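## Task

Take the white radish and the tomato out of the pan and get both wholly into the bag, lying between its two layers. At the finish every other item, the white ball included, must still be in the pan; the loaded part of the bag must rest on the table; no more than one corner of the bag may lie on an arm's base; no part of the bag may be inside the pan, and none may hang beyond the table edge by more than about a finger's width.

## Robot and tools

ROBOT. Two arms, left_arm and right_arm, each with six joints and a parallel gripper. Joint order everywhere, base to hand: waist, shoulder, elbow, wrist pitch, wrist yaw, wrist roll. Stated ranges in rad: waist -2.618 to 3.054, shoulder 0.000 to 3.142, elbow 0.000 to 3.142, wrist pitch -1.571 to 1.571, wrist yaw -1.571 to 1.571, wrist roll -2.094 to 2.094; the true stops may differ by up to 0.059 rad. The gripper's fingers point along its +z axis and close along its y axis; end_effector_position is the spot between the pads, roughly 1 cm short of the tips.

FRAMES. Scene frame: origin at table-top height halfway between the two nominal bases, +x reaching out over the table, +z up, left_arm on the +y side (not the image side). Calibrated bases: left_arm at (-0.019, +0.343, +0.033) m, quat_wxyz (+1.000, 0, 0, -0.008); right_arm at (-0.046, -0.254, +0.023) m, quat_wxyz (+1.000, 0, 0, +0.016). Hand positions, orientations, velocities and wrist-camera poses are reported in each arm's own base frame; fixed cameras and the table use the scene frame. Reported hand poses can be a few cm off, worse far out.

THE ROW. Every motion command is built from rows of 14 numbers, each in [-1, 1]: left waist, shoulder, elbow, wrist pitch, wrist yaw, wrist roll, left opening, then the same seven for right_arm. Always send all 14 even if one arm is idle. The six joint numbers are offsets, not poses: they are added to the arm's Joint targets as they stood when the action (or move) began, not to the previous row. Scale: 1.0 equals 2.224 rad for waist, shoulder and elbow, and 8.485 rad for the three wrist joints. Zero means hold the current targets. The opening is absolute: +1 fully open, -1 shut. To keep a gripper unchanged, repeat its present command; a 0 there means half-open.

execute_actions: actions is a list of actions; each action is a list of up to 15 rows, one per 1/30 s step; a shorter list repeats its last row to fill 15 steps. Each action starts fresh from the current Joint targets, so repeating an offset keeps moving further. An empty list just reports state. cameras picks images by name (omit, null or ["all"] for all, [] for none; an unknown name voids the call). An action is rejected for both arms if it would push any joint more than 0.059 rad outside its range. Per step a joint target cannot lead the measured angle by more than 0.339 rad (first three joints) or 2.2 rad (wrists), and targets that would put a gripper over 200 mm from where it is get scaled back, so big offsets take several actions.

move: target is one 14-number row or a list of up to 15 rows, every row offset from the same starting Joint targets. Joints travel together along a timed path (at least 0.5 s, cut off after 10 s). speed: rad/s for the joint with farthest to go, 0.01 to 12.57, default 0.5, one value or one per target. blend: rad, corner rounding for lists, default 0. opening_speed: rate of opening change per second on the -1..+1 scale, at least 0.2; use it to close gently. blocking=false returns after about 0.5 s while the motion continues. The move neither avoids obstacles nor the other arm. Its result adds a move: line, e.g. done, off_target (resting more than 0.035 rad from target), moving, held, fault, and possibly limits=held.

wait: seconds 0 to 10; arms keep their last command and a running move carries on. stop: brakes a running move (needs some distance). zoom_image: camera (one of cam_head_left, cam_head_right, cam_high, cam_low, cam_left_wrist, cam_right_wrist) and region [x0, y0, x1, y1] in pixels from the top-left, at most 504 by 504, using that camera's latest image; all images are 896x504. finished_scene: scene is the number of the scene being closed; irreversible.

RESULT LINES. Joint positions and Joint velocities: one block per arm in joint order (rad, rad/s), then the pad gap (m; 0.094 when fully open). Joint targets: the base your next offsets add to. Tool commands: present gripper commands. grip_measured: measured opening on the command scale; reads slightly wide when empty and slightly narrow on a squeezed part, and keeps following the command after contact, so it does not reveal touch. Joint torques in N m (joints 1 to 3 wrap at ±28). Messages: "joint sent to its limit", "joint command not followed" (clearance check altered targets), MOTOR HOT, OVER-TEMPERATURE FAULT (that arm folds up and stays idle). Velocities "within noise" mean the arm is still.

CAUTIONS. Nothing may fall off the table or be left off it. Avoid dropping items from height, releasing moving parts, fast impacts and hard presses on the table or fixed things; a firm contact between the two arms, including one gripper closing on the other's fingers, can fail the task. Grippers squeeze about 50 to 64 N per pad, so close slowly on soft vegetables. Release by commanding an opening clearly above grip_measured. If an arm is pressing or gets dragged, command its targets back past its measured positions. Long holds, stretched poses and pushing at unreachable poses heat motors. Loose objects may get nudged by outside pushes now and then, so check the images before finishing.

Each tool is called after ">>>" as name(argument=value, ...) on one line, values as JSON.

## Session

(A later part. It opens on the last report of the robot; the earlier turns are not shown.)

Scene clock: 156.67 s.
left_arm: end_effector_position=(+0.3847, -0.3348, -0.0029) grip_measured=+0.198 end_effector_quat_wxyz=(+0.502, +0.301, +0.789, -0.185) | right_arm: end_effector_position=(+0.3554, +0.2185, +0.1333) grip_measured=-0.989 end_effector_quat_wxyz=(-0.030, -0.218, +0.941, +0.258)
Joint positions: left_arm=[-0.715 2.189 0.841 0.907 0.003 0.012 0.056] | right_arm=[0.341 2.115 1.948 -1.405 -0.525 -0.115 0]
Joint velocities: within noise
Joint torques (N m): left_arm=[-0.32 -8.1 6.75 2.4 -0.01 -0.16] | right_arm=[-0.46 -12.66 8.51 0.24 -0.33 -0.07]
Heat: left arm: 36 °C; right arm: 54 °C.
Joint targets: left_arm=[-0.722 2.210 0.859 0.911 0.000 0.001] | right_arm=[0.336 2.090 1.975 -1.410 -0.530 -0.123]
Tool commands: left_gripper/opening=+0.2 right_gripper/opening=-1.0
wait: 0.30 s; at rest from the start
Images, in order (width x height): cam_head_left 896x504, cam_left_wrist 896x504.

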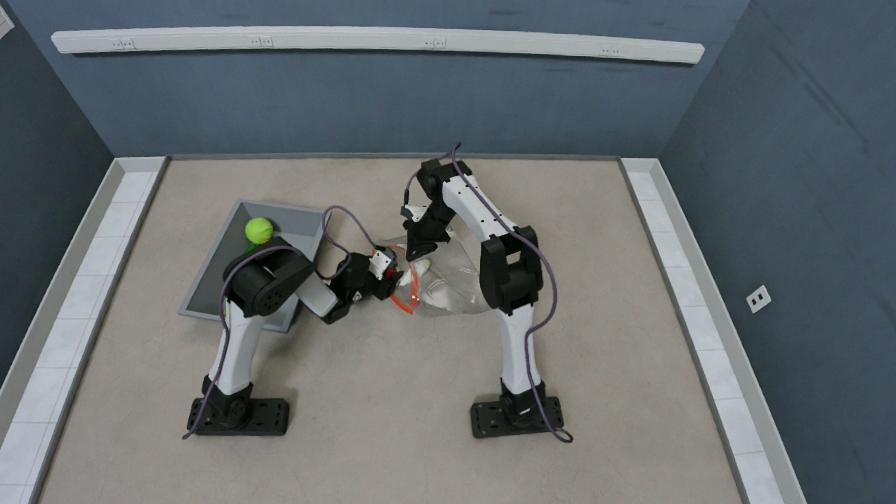

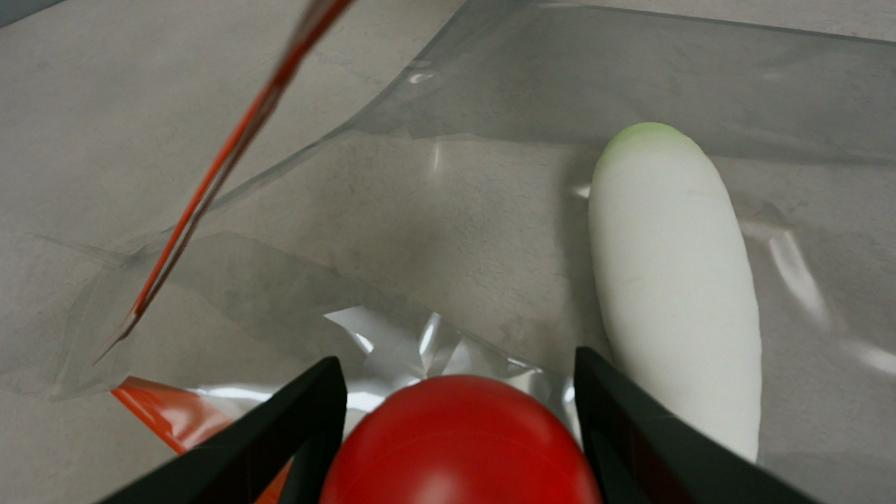

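>>> move(target=[0,-0.0405,-0.0544,0.0083,0,0,0.2,0,0,0,0,0,0,-1], speed=0.15, cameras=["cam_left_wrist"])

Scene clock: 158.50 s.
left_arm: end_effector_position=(+0.3701, -0.3221, +0.0007) grip_measured=+0.198 end_effector_quat_wxyz=(+0.508, +0.300, +0.785, -0.188) | right_arm: end_effector_position=(+0.3554, +0.2185, +0.1333) grip_measured=-0.989 end_effector_quat_wxyz=(-0.030, -0.218, +0.941, +0.258)
Joint positions: left_arm=[-0.715 2.149 0.748 0.976 0.003 0.012 0.056] | right_arm=[0.341 2.115 1.948 -1.405 -0.525 -0.115 0]
Joint velocities: within noise
Joint torques (N m): left_arm=[-0.31 -11.44 3.7 2.41 -0.01 -0.15] | right_arm=[-0.44 -12.68 8.53 0.24 -0.33 -0.07]
Heat: left arm: 36 °C; right arm: 54 °C.
Joint targets: left_arm=[-0.722 2.120 0.738 0.981 0.000 0.001] | right_arm=[0.336 2.090 1.975 -1.410 -0.530 -0.123]
move: done
Images, in order (width x height): cam_left_wrist 896x504.

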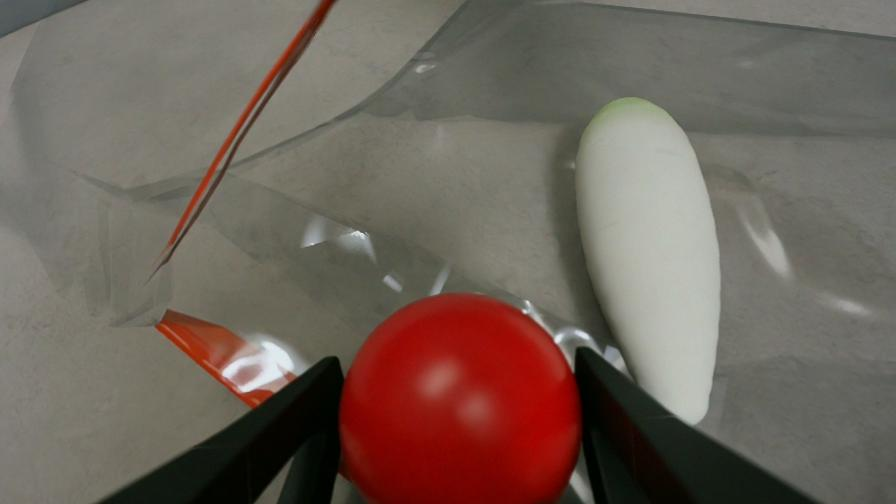

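>>> move(target=[0,0,0,0,0,0,-0.12,0,0,0,0,0,0,-1], opening_speed=0.3, cameras=[])

Scene clock: 160.63 s.
left_arm: end_effector_position=(+0.3702, -0.3221, +0.0009) grip_measured=-0.028 end_effector_quat_wxyz=(+0.509, +0.300, +0.785, -0.188) | right_arm: end_effector_position=(+0.3554, +0.2185, +0.1333) grip_measured=-0.989 end_effector_quat_wxyz=(-0.030, -0.218, +0.941, +0.258)
Joint positions: left_arm=[-0.715 2.149 0.748 0.977 0.003 0.012 0.046] | right_arm=[0.341 2.115 1.948 -1.405 -0.525 -0.115 0]
Joint velocities: within noise
Joint torques (N m): left_arm=[-0.29 -11.44 3.74 2.41 -0.03 -0.16] | right_arm=[-0.46 -12.67 8.5 0.23 -0.34 -0.06]
Heat: left arm: 36 °C; right arm: 54 °C.
Joint targets: left_arm=[-0.722 2.120 0.738 0.981 0.000 0.001] | right_arm=[0.336 2.090 1.975 -1.410 -0.530 -0.123]
move: done
No camera images: "cameras" was empty.

>>> move(target=[[0,-0.0346,0.0144,-0.0116,0,0,-0.12,0,0,0,0,0,0,-1],[0,-0.0346,0.0144,-0.0116,0,0,-0.12,0,0,0.0441,-0.01025,0,0,-1]], speed=0.15, cameras=["cam_left_wrist","cam_head_left","cam_low"])

>>> zoom_image(camera="cam_head_left", region=[320, 200, 460, 340])

>>> zoom_image(camera="cam_low", region=[330, 200, 580, 340])

Scene clock: 162.87 s.
left_arm: end_effector_position=(+0.3714, -0.3232, +0.0210) grip_measured=-0.030 end_effector_quat_wxyz=(+0.510, +0.299, +0.784, -0.188) | right_arm: end_effector_position=(+0.3552, +0.2184, +0.1578) grip_measured=-0.989 end_effector_quat_wxyz=(-0.024, -0.220, +0.940, +0.258)
Joint positions: left_arm=[-0.715 2.073 0.753 0.897 0.003 0.012 0.046] | right_arm=[0.341 2.115 2.046 -1.491 -0.525 -0.115 0]
Joint velocities: within noise
Joint torques (N m): left_arm=[-0.34 -11.25 6.86 2.2 -0.02 -0.15] | right_arm=[-0.39 -12.62 8.46 0.32 -0.34 -0.06]
Heat: left arm: 36 °C; right arm: 54 °C.
Joint targets: left_arm=[-0.722 2.044 0.770 0.883 0.000 0.001] | right_arm=[0.336 2.090 2.073 -1.497 -0.530 -0.123]
move: done
Images, in order (width x height): cam_head_left 896x504, cam_low 896x504, cam_left_wrist 896x504.

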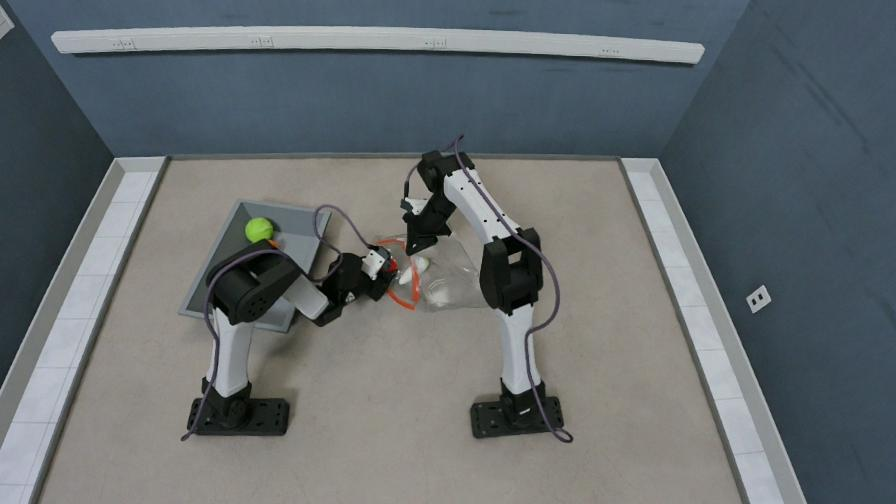

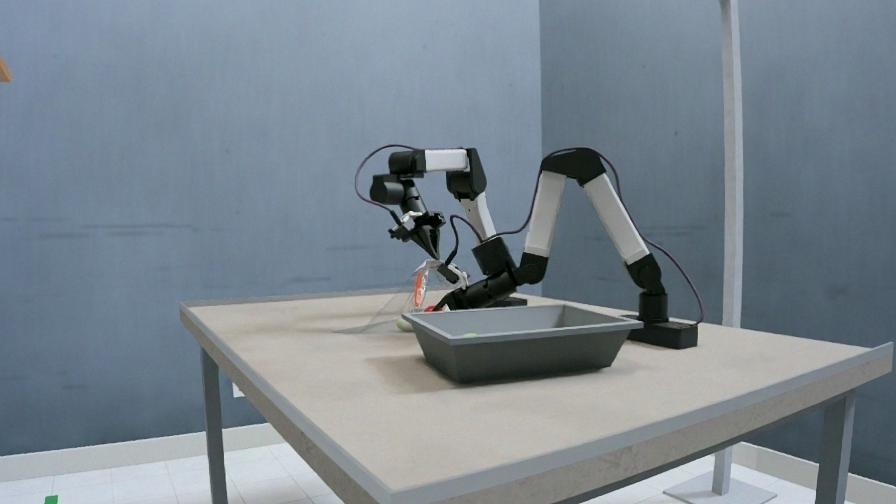

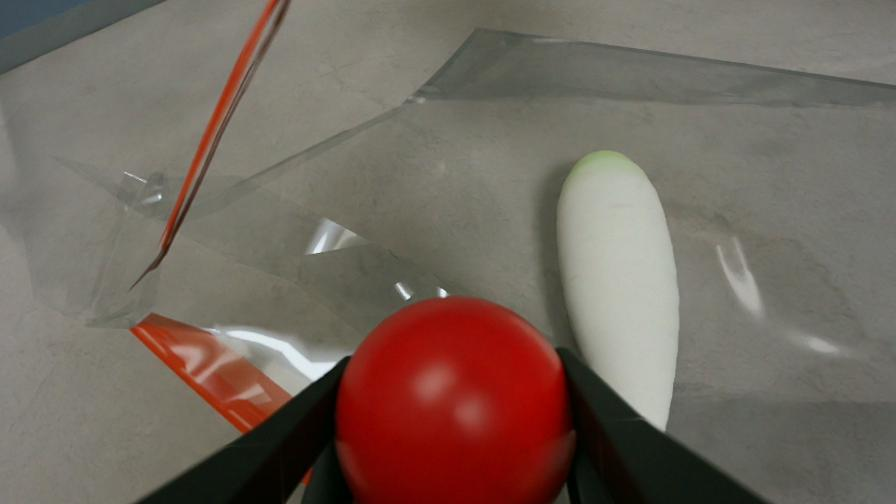

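Scaled by 3.600 from the camera's 896x504 image, which has a finer 1280x720 frame.

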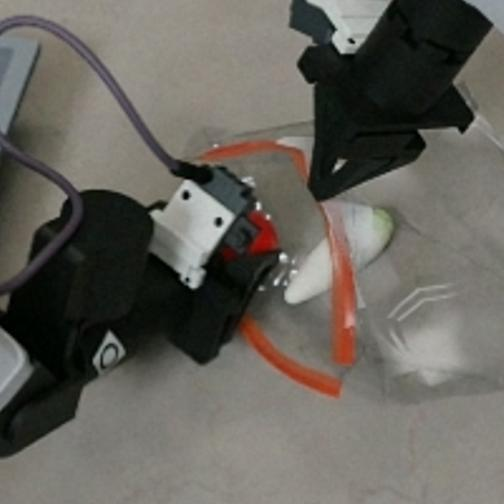

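Scaled by 2.016 from the camera's 896x504 image, which has a finer 1280x720 frame.

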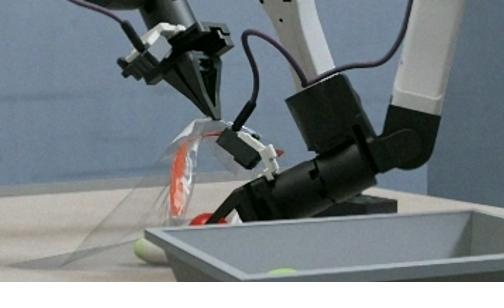

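>>> move(target=[0.009,0.0809,0.1129,-0.014,0,0,-0.12,0,0,0,0,0,0,-1], speed=0.15, cameras=["cam_left_wrist","cam_head_left","cam_low"])

>>> zoom_image(camera="cam_head_left", region=[320, 200, 460, 340])

>>> zoom_image(camera="cam_low", region=[330, 200, 580, 340])

Scene clock: 165.50 s.
left_arm: end_effector_position=(+0.4149, -0.3560, +0.0185) grip_measured=-0.030 end_effector_quat_wxyz=(+0.511, +0.297, +0.785, -0.186) | right_arm: end_effector_position=(+0.3550, +0.2184, +0.1578) grip_measured=-0.989 end_effector_quat_wxyz=(-0.024, -0.220, +0.940, +0.258)
Joint positions: left_arm=[-0.708 2.202 1.001 0.779 0.003 0.012 0.046] | right_arm=[0.341 2.115 2.046 -1.492 -0.525 -0.115 0]
Joint velocities: within noise
Joint torques (N m): left_arm=[0.73 -8.88 7.8 2.21 -0.02 -0.16] | right_arm=[-0.44 -12.6 8.44 0.25 -0.33 -0.07]
Heat: left arm: 36 °C; right arm: 54 °C.
Joint targets: left_arm=[-0.702 2.224 1.021 0.764 0.000 0.001] | right_arm=[0.336 2.090 2.073 -1.497 -0.530 -0.123]
move: done
Images, in order (width x height): cam_head_left 896x504, cam_low 896x504, cam_left_wrist 896x504.

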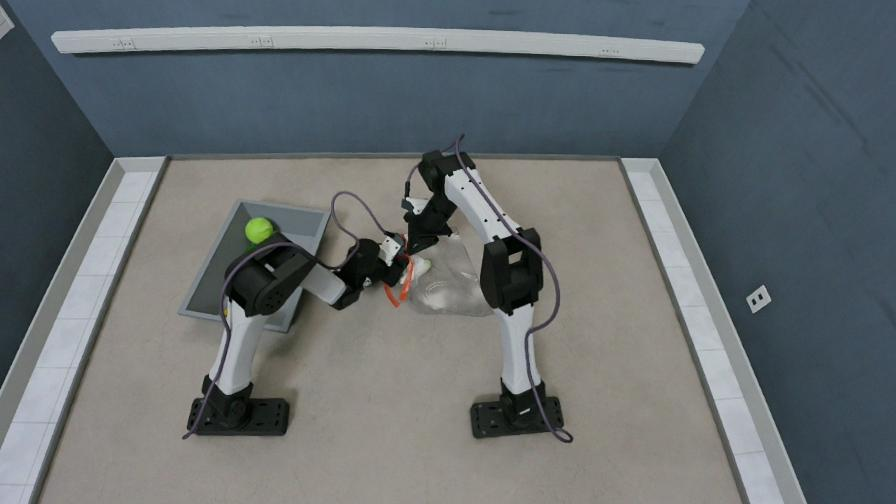

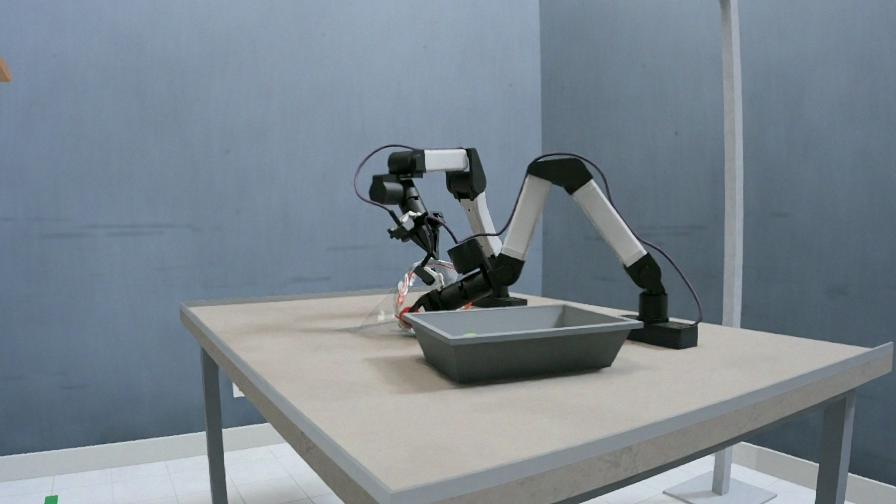

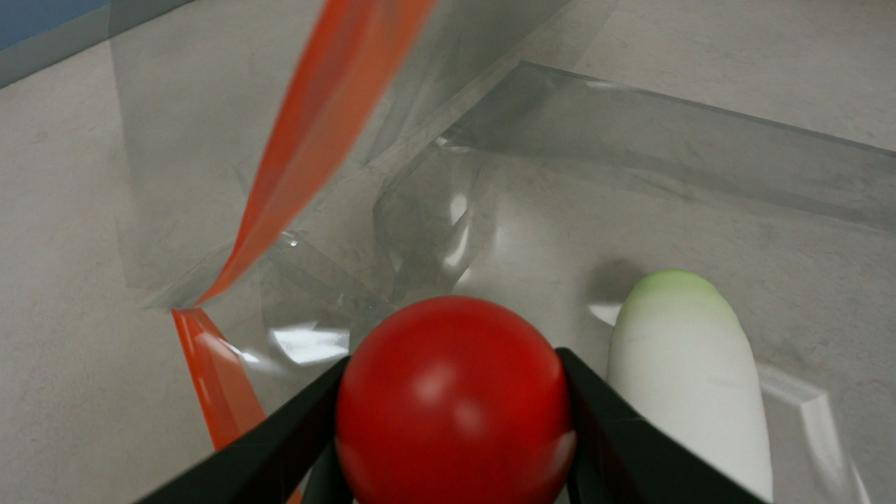

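Scaled by 3.600 from the camera's 896x504 image, which has a finer 1280x720 frame.

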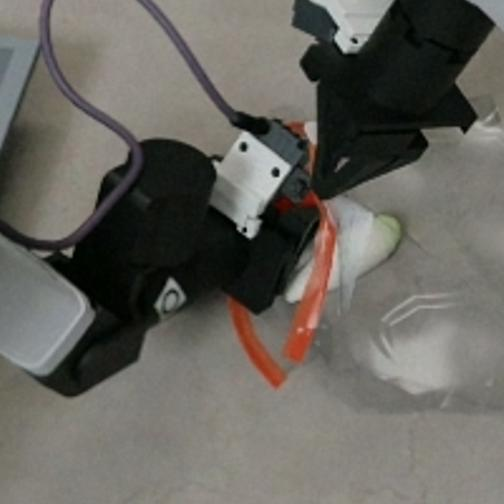

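Scaled by 2.016 from the camera's 896x504 image, which has a finer 1280x720 frame.

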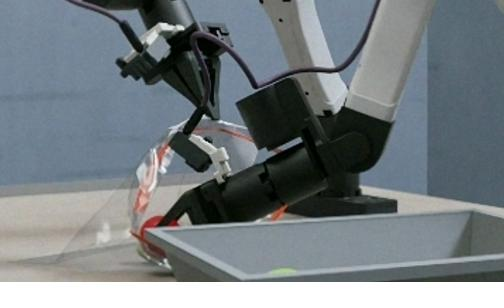

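>>> move(target=[0,0.0193,0,0.0051,0,0,-0.12,0,0,0,0,0,0,-1], speed=0.1, cameras=["cam_left_wrist"])

>>> move(target=[0,0,0,0,0,0,0.05,0,0,0,0,0,0,-1], opening_speed=0.2, cameras=["cam_left_wrist","cam_low"])

Scene clock: 166.83 s.
left_arm: end_effector_position=(+0.4141, -0.3553, +0.0032) grip_measured=-0.030 end_effector_quat_wxyz=(+0.505, +0.298, +0.789, -0.184) | right_arm: end_effector_position=(+0.3550, +0.2184, +0.1578) grip_measured=-0.989 end_effector_quat_wxyz=(-0.024, -0.220, +0.940, +0.258)
Joint positions: left_arm=[-0.708 2.243 1.003 0.804 0.003 0.012 0.046] | right_arm=[0.341 2.115 2.046 -1.492 -0.525 -0.115 0]
Joint velocities: within noise
Joint torques (N m): left_arm=[0.68 -8.88 7.35 2.38 -0.02 -0.15] | right_arm=[-0.44 -12.6 8.46 0.25 -0.33 -0.06]
Heat: left arm: 36 °C; right arm: 54 °C.
Joint targets: left_arm=[-0.702 2.266 1.021 0.807 0.000 0.001] | right_arm=[0.336 2.090 2.073 -1.497 -0.530 -0.123]
move: done
Images, in order (width x height): cam_left_wrist 896x504.

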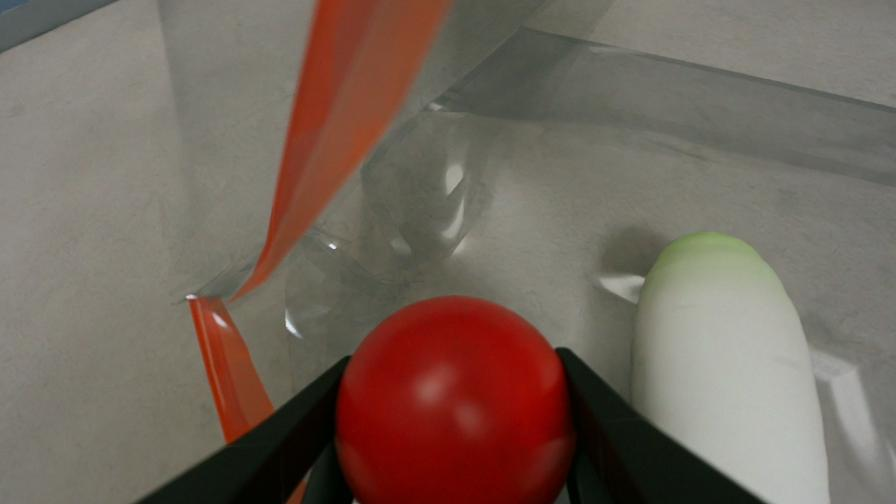

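Scene clock: 167.90 s.
left_arm: end_effector_position=(+0.4141, -0.3553, +0.0031) grip_measured=+0.051 end_effector_quat_wxyz=(+0.505, +0.298, +0.789, -0.184) | right_arm: end_effector_position=(+0.3550, +0.2184, +0.1578) grip_measured=-0.989 end_effector_quat_wxyz=(-0.024, -0.220, +0.940, +0.258)
Joint positions: left_arm=[-0.708 2.243 1.003 0.804 0.003 0.012 0.049] | right_arm=[0.341 2.115 2.046 -1.492 -0.525 -0.115 0]
Joint velocities: within noise
Joint torques (N m): left_arm=[0.72 -8.84 7.41 2.4 -0.01 -0.15] | right_arm=[-0.44 -12.6 8.46 0.26 -0.33 -0.06]
Heat: left arm: 36 °C; right arm: 54 °C.
Joint targets: left_arm=[-0.702 2.266 1.021 0.807 0.000 0.001] | right_arm=[0.336 2.090 2.073 -1.497 -0.530 -0.123]
move: done
Images, in order (width x height): cam_low 896x504, cam_left_wrist 896x504.

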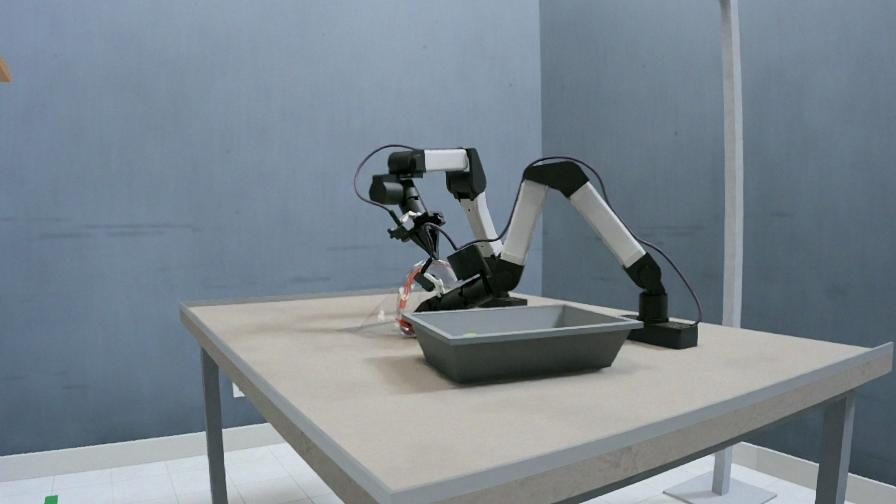

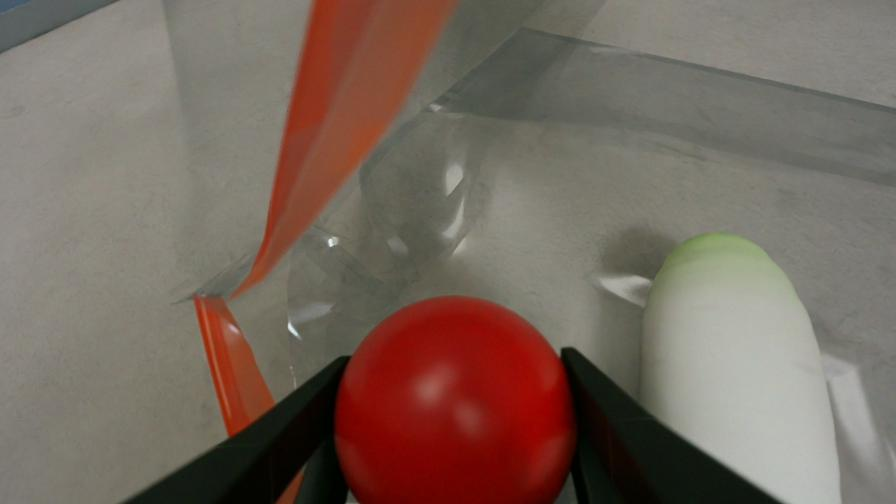

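>>> move(target=[0,0,0,0,0,0,0.18,0,0,0,0,0,0,-1], opening_speed=0.2, cameras=["cam_left_wrist"])

>>> wait(seconds=0.5, cameras=["cam_left_wrist"])

Scene clock: 168.97 s.
left_arm: end_effector_position=(+0.4141, -0.3553, +0.0032) grip_measured=+0.178 end_effector_quat_wxyz=(+0.505, +0.298, +0.789, -0.184) | right_arm: end_effector_position=(+0.3550, +0.2184, +0.1578) grip_measured=-0.989 end_effector_quat_wxyz=(-0.024, -0.220, +0.940, +0.258)
Joint positions: left_arm=[-0.708 2.243 1.003 0.804 0.003 0.012 0.055] | right_arm=[0.341 2.115 2.046 -1.492 -0.525 -0.115 0]
Joint velocities: within noise
Joint torques (N m): left_arm=[0.69 -8.9 7.39 2.39 -0.02 -0.16] | right_arm=[-0.43 -12.62 8.44 0.26 -0.34 -0.07]
Heat: left arm: 36 °C; right arm: 54 °C.
Joint targets: left_arm=[-0.702 2.266 1.021 0.807 0.000 0.001] | right_arm=[0.336 2.090 2.073 -1.497 -0.530 -0.123]
move: done
Images, in order (width x height): cam_left_wrist 896x504.

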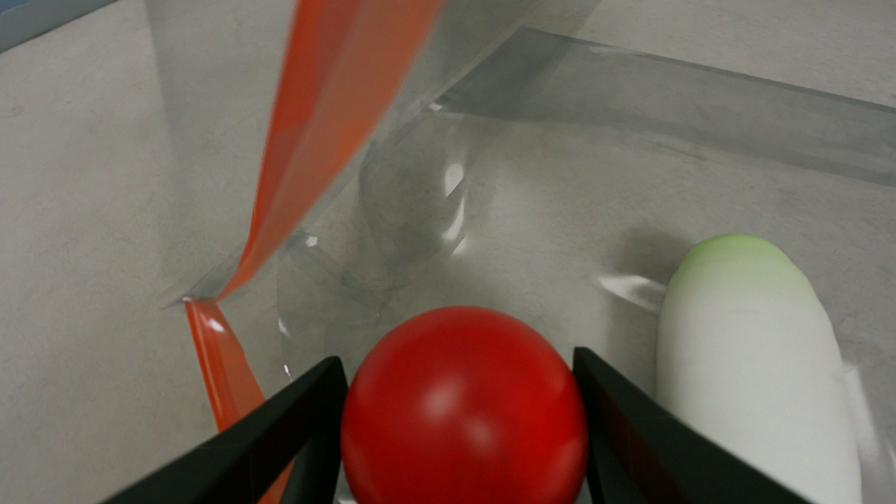

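Scene clock: 169.47 s.
left_arm: end_effector_position=(+0.4141, -0.3553, +0.0032) grip_measured=+0.178 end_effector_quat_wxyz=(+0.505, +0.298, +0.789, -0.184) | right_arm: end_effector_position=(+0.3550, +0.2184, +0.1578) grip_measured=-0.989 end_effector_quat_wxyz=(-0.024, -0.220, +0.940, +0.258)
Joint positions: left_arm=[-0.708 2.243 1.003 0.804 0.003 0.012 0.055] | right_arm=[0.341 2.115 2.046 -1.492 -0.525 -0.115 0]
Joint velocities: within noise
Joint torques (N m): left_arm=[0.72 -8.88 7.35 2.4 -0.03 -0.16] | right_arm=[-0.44 -12.6 8.44 0.25 -0.33 -0.07]
Heat: left arm: 36 °C; right arm: 54 °C.
Joint targets: left_arm=[-0.702 2.266 1.021 0.807 0.000 0.001] | right_arm=[0.336 2.090 2.073 -1.497 -0.530 -0.123]
Tool commands: left_gripper/opening=+0.18 right_gripper/opening=-1.0
wait: 0.50 s; at rest by 0.17 s
Images, in order (width x height): cam_left_wrist 896x504.

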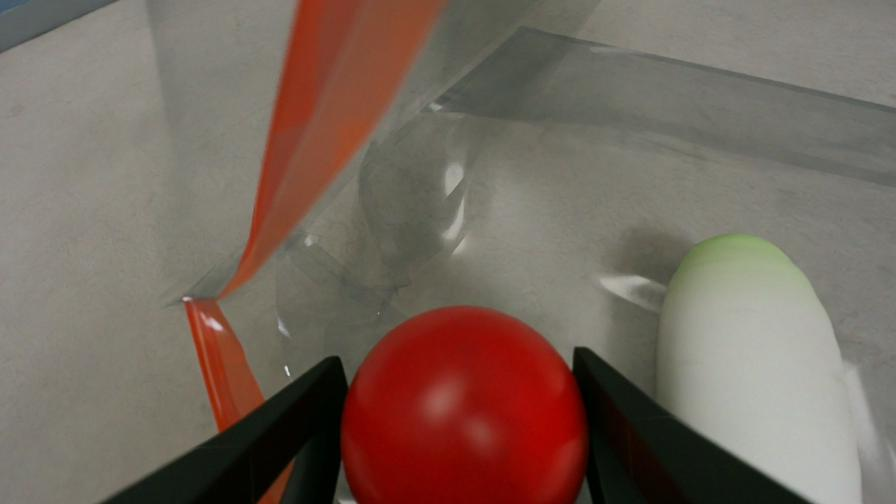

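>>> move(target=[0,-0.0697,-0.1034,0.0133,0,0,0.18,0,0,0,0,0,0,-1], speed=0.15, cameras=["cam_left_wrist"])

Scene clock: 171.97 s.
left_arm: end_effector_position=(+0.3816, -0.3275, +0.0082) grip_measured=+0.178 end_effector_quat_wxyz=(+0.509, +0.297, +0.786, -0.186) | right_arm: end_effector_position=(+0.3550, +0.2184, +0.1578) grip_measured=-0.989 end_effector_quat_wxyz=(-0.024, -0.220, +0.940, +0.258)
Joint positions: left_arm=[-0.708 2.142 0.801 0.915 0.003 0.012 0.055] | right_arm=[0.341 2.115 2.046 -1.492 -0.525 -0.115 0]
Joint velocities: within noise
Joint torques (N m): left_arm=[0.72 -11.84 4.14 2.4 -0.02 -0.15] | right_arm=[-0.43 -12.62 8.47 0.25 -0.33 -0.07]
Heat: left arm: 37 °C; right arm: 55 °C.
Joint targets: left_arm=[-0.702 2.111 0.791 0.920 0.000 0.001] | right_arm=[0.336 2.090 2.073 -1.497 -0.530 -0.123]
move: done
Images, in order (width x height): cam_left_wrist 896x504.

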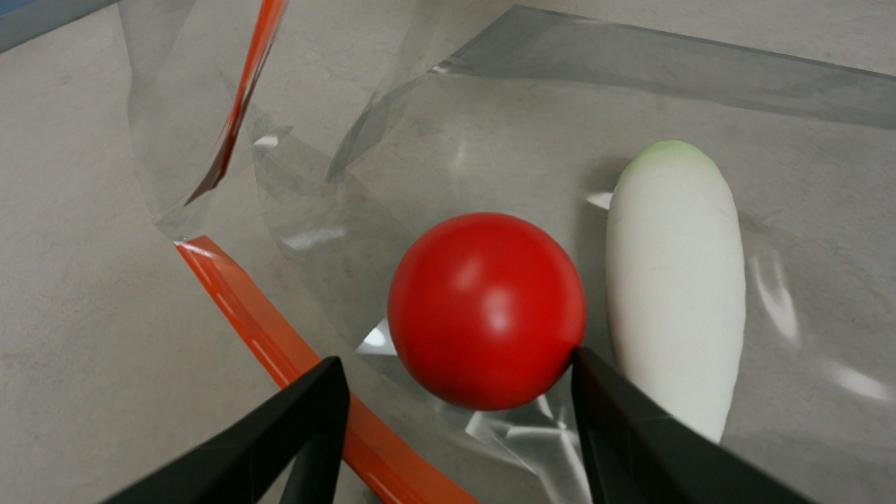

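>>> move(target=[[0,-0.0737,-0.116,0.0112,0,0,0.18,0,0,0,0,0,0,-1],[0,-0.1578,-0.2253,0.0177,0,0,0.18,0,0,0,0,0,0,-1],[0,-0.5229,-0.1515,-0.1023,0,0,0.18,0,0,0,0,0,0,-1]], speed=[0.2,0.3,0.5], blend=[0.03,0.03,0], cameras=["cam_left_wrist","cam_head_left","cam_low","cam_high"])

>>> zoom_image(camera="cam_head_left", region=[320, 200, 540, 340])

Scene clock: 177.20 s.
left_arm: end_effector_position=(+0.2524, -0.2168, +0.1500) grip_measured=+0.178 end_effector_quat_wxyz=(+0.498, +0.300, +0.793, -0.182) | right_arm: end_effector_position=(+0.3550, +0.2184, +0.1578) grip_measured=-0.989 end_effector_quat_wxyz=(-0.024, -0.220, +0.940, +0.258)
Joint positions: left_arm=[-0.708 0.956 0.433 0.069 0.003 0.012 0.055] | right_arm=[0.341 2.115 2.046 -1.492 -0.525 -0.115 0]
Joint velocities: within noise
Joint torques (N m): left_arm=[0.69 -2.69 10.56 2.16 -0.03 -0.16] | right_arm=[-0.43 -12.59 8.43 0.25 -0.34 -0.07]
Heat: left arm: 37 °C; right arm: 55 °C.
Joint targets: left_arm=[-0.702 0.948 0.454 0.052 0.000 0.001] | right_arm=[0.336 2.090 2.073 -1.497 -0.530 -0.123]
move: done
Images, in order (width x height): cam_head_left 896x504, cam_high 896x504, cam_low 896x504, cam_left_wrist 896x504.

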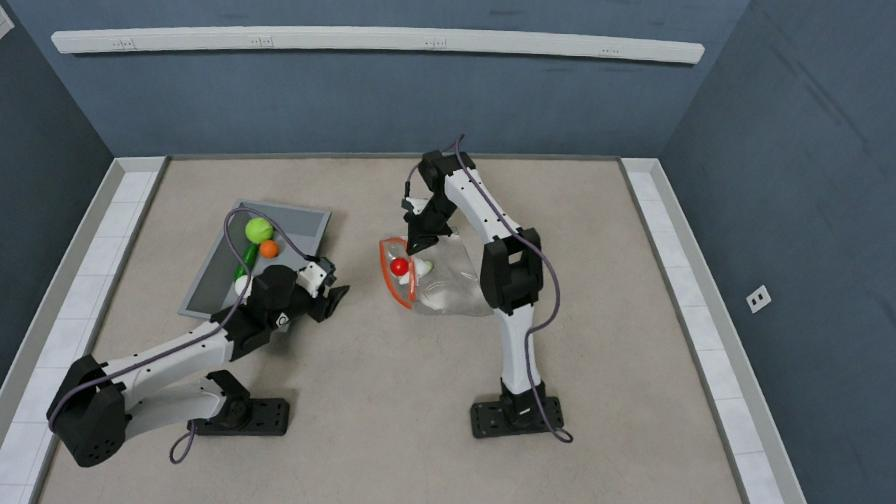

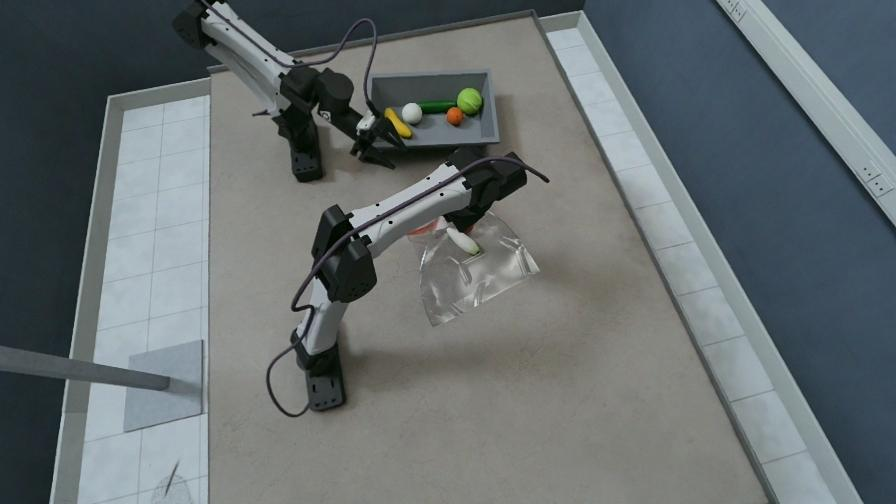

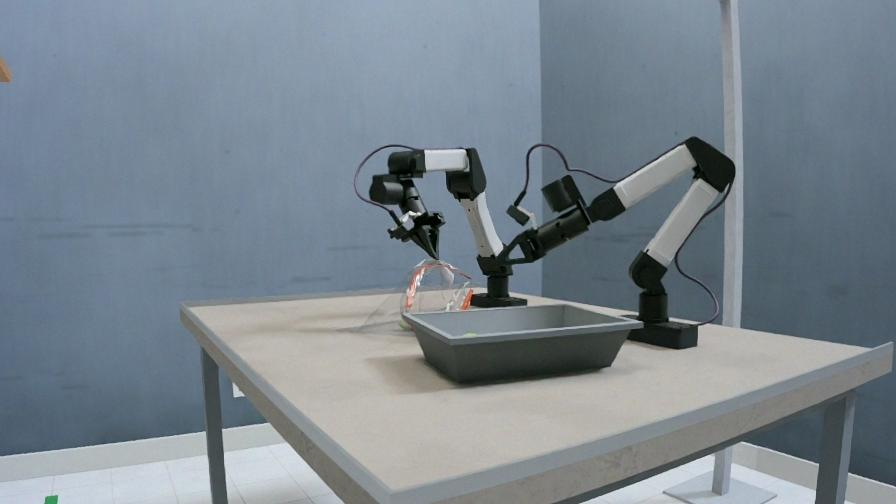

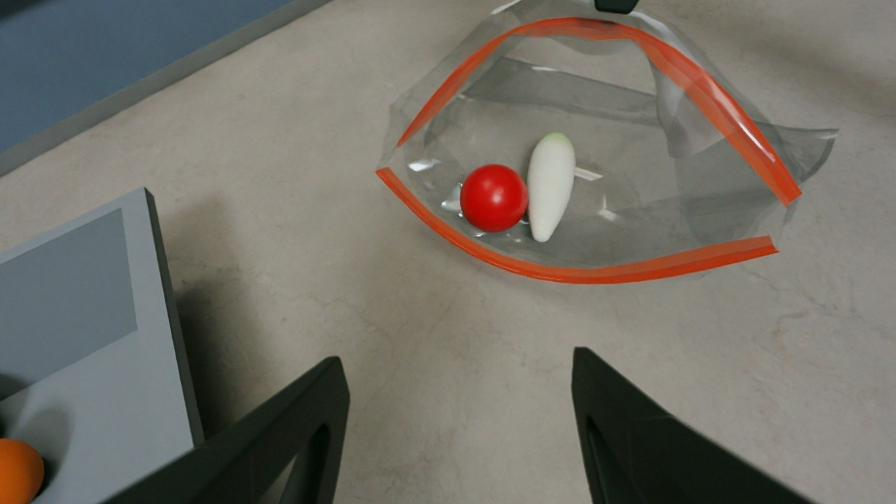

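Scaled by 2.291 from the camera's 896x504 image, which has a finer 1280x720 frame.

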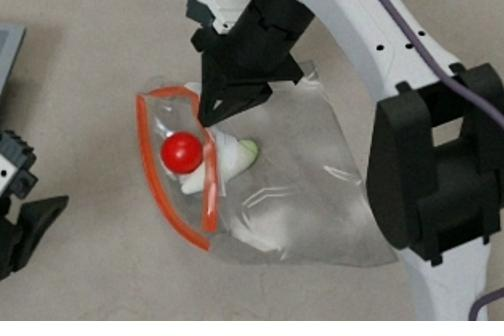

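>>> move(target=[0,0,0,0,0,0,0.18,0.0158,0.0247,-0.112,0.0297,0,0,-1], speed=0.15, cameras=["cam_left_wrist","cam_head_left"])

Scene clock: 180.50 s.
left_arm: end_effector_position=(+0.2524, -0.2168, +0.1498) grip_measured=+0.178 end_effector_quat_wxyz=(+0.497, +0.300, +0.794, -0.182) | right_arm: end_effector_position=(+0.3557, +0.2291, +0.0963) grip_measured=-0.989 end_effector_quat_wxyz=(-0.028, -0.231, +0.938, +0.258)
Joint positions: left_arm=[-0.708 0.956 0.433 0.068 0.003 0.012 0.055] | right_arm=[0.365 2.131 1.826 -1.257 -0.525 -0.115 0]
Joint velocities: within noise
Joint torques (N m): left_arm=[0.73 -2.66 10.56 2.16 -0.02 -0.15] | right_arm=[0.62 -9.44 5.78 0.44 -0.34 -0.07]
Heat: left arm: 37 °C; right arm: 55 °C.
Joint targets: left_arm=[-0.702 0.948 0.454 0.052 0.000 0.001] | right_arm=[0.371 2.145 1.824 -1.245 -0.530 -0.123]
move: done
Images, in order (width x height): cam_head_left 896x504, cam_left_wrist 896x504.

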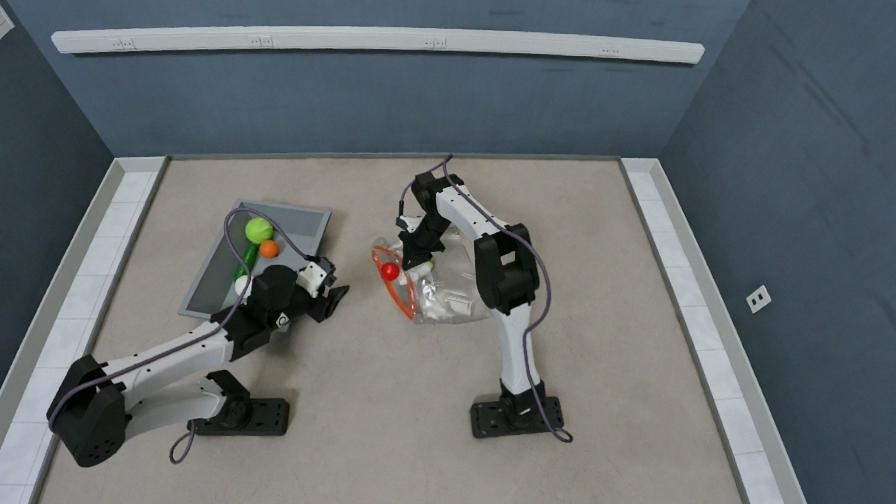

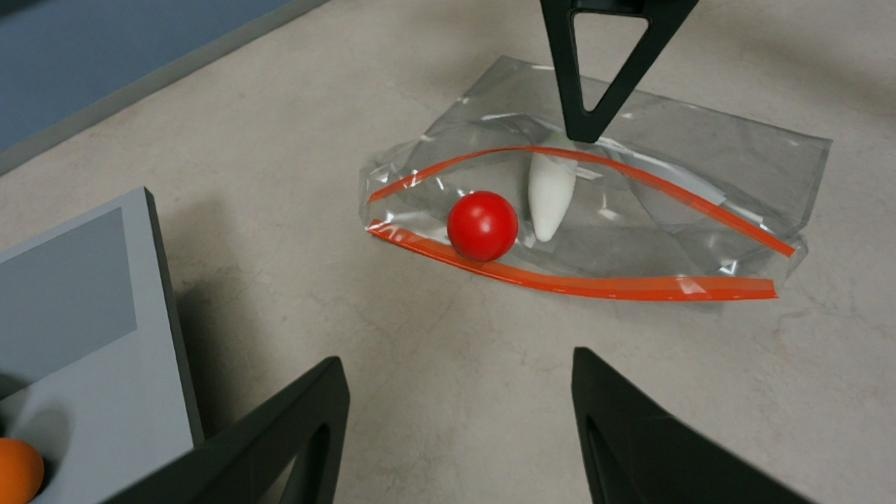

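>>> move(target=[0,0,0,0,0,0,0.18,-0.0158,-0.0247,0.112,-0.0297,0,0,-1], speed=0.15, cameras=["cam_left_wrist","cam_head_left"])

>>> zoom_image(camera="cam_head_left", region=[320, 200, 540, 340])

Scene clock: 183.27 s.
left_arm: end_effector_position=(+0.2524, -0.2168, +0.1498) grip_measured=+0.178 end_effector_quat_wxyz=(+0.497, +0.300, +0.794, -0.182) | right_arm: end_effector_position=(+0.3556, +0.2191, +0.1516) grip_measured=-0.989 end_effector_quat_wxyz=(-0.032, -0.218, +0.941, +0.257)
Joint positions: left_arm=[-0.708 0.956 0.433 0.068 0.003 0.012 0.055] | right_arm=[0.342 2.131 2.046 -1.491 -0.525 -0.115 0]
Joint velocities: within noise
Joint torques (N m): left_arm=[0.69 -2.7 10.58 2.16 -0.02 -0.16] | right_arm=[-0.57 -14.16 8.44 0.17 -0.34 -0.06]
Heat: left arm: 37 °C; right arm: 55 °C.
Joint targets: left_arm=[-0.702 0.948 0.454 0.052 0.000 0.001] | right_arm=[0.336 2.090 2.073 -1.497 -0.530 -0.123]
move: off_target (right_arm); right_arm: the shoulder is farthest, 0.041 rad from its target
Images, in order (width x height): cam_head_left 896x504, cam_left_wrist 896x504.

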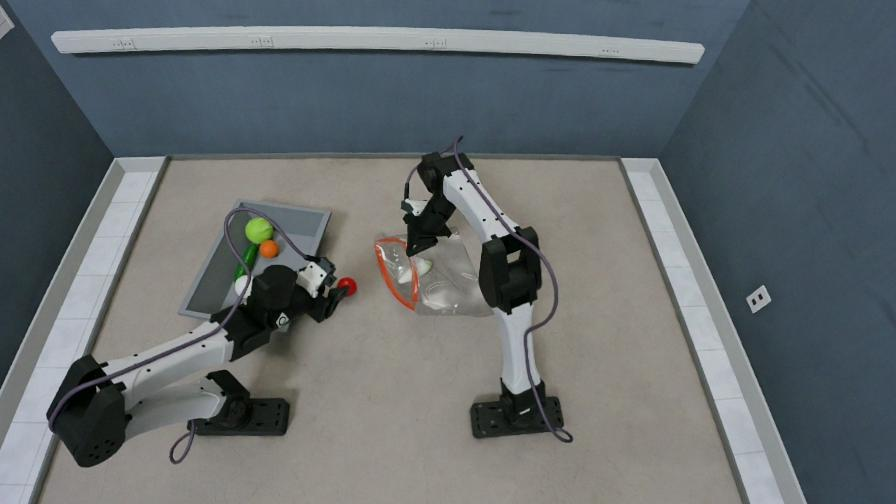

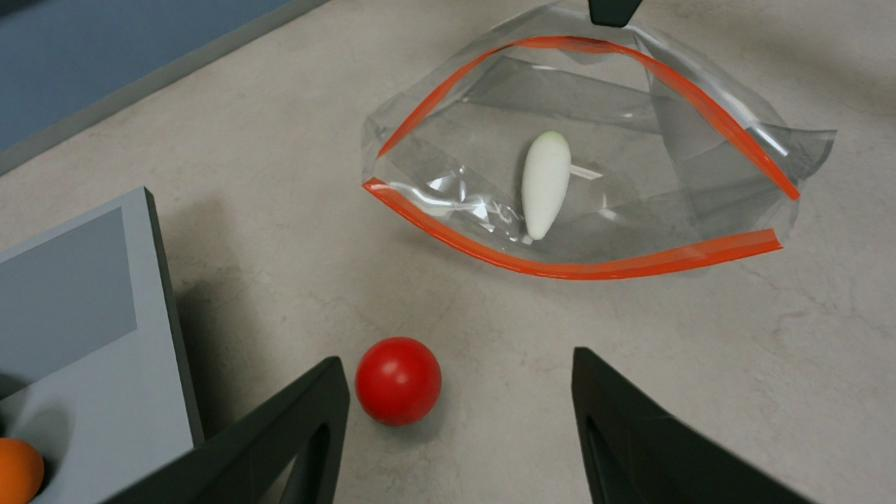

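Scaled by 2.291 from the camera's 896x504 image, which has a finer 1280x720 frame.

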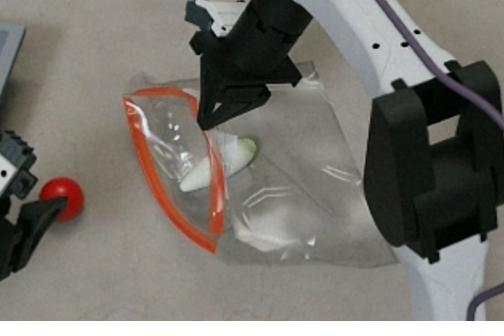

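>>> move(target=[[0.0481,0,0,0,0,0,0.35,0,0,0,0,0,0,-1],[0.0481,0.2217,0.1443,-0.0456,0,0,0.35,0,0,0,0,0,0,-1]], speed=0.4, cameras=["cam_left_wrist","cam_head_left"])

Scene clock: 186.37 s.
left_arm: end_effector_position=(+0.2851, -0.1954, +0.0593) grip_measured=+0.348 end_effector_quat_wxyz=(+0.270, +0.289, +0.915, -0.083) | right_arm: end_effector_position=(+0.3554, +0.2190, +0.1516) grip_measured=-0.989 end_effector_quat_wxyz=(-0.032, -0.218, +0.941, +0.257)
Joint positions: left_arm=[-0.6 1.43 0.751 -0.32 0.002 0.012 0.063] | right_arm=[0.342 2.131 2.046 -1.492 -0.525 -0.115 0]
Joint velocities: within noise
Joint torques (N m): left_arm=[0.62 -4.4 9.8 1.45 0 -0.15] | right_arm=[-0.55 -14.13 8.44 0.23 -0.33 -0.07]
Heat: left arm: 37 °C; right arm: 56 °C.
Joint targets: left_arm=[-0.595 1.441 0.775 -0.335 0.000 0.001] | right_arm=[0.336 2.090 2.073 -1.497 -0.530 -0.123]
move: off_target (right_arm); right_arm: the shoulder is farthest, 0.041 rad from its target
Images, in order (width x height): cam_head_left 896x504, cam_left_wrist 896x504.

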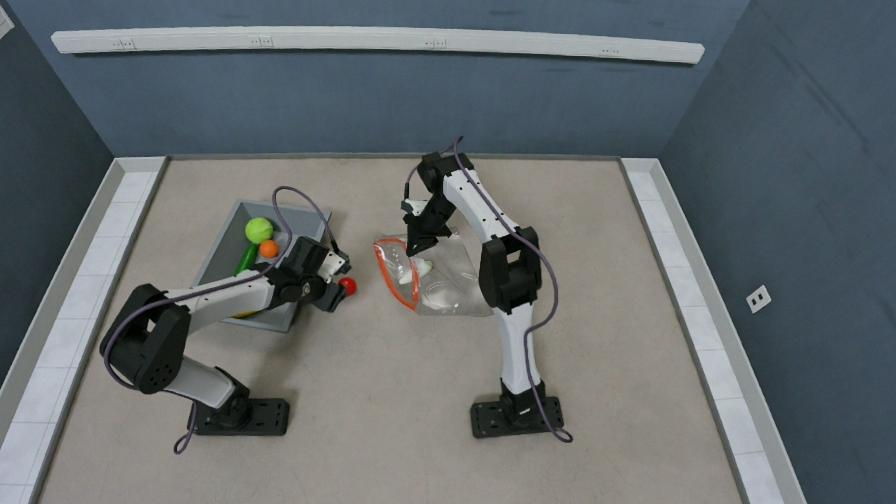

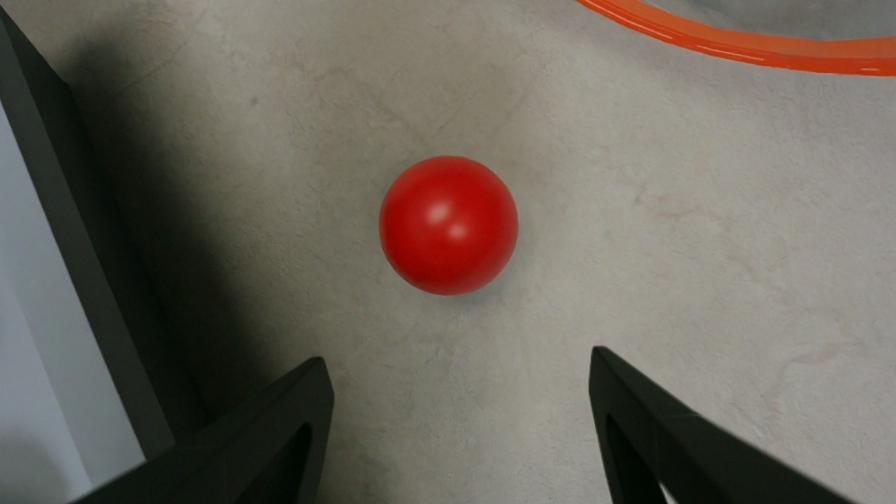

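>>> move(target=[0.0027,0.1461,0.009,0.0354,0,0,0.35,0,0,0,0,0,0,-1], speed=0.2, cameras=["cam_left_wrist"])

Scene clock: 189.03 s.
left_arm: end_effector_position=(+0.3182, -0.2157, -0.0075) grip_measured=+0.348 end_effector_quat_wxyz=(+0.261, +0.288, +0.918, -0.079) | right_arm: end_effector_position=(+0.3554, +0.2190, +0.1516) grip_measured=-0.989 end_effector_quat_wxyz=(-0.032, -0.218, +0.941, +0.257)
Joint positions: left_arm=[-0.595 1.752 0.775 -0.042 0.002 0.012 0.063] | right_arm=[0.342 2.131 2.046 -1.492 -0.525 -0.115 0]
Joint velocities: within noise
Joint torques (N m): left_arm=[0.69 -6.11 8.31 1.67 -0.01 -0.15] | right_arm=[-0.54 -14.15 8.44 0.22 -0.34 -0.07]
Heat: left arm: 37 °C; right arm: 57 °C.
Joint targets: left_arm=[-0.588 1.766 0.795 -0.034 0.000 0.001] | right_arm=[0.336 2.090 2.073 -1.497 -0.530 -0.123]
move: off_target (right_arm); right_arm: the shoulder is farthest, 0.041 rad from its target
Images, in order (width x height): cam_left_wrist 896x504.

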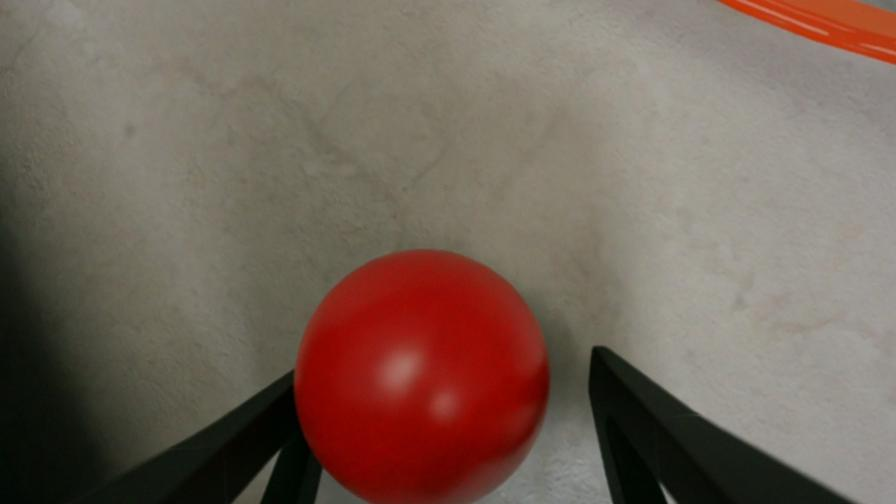

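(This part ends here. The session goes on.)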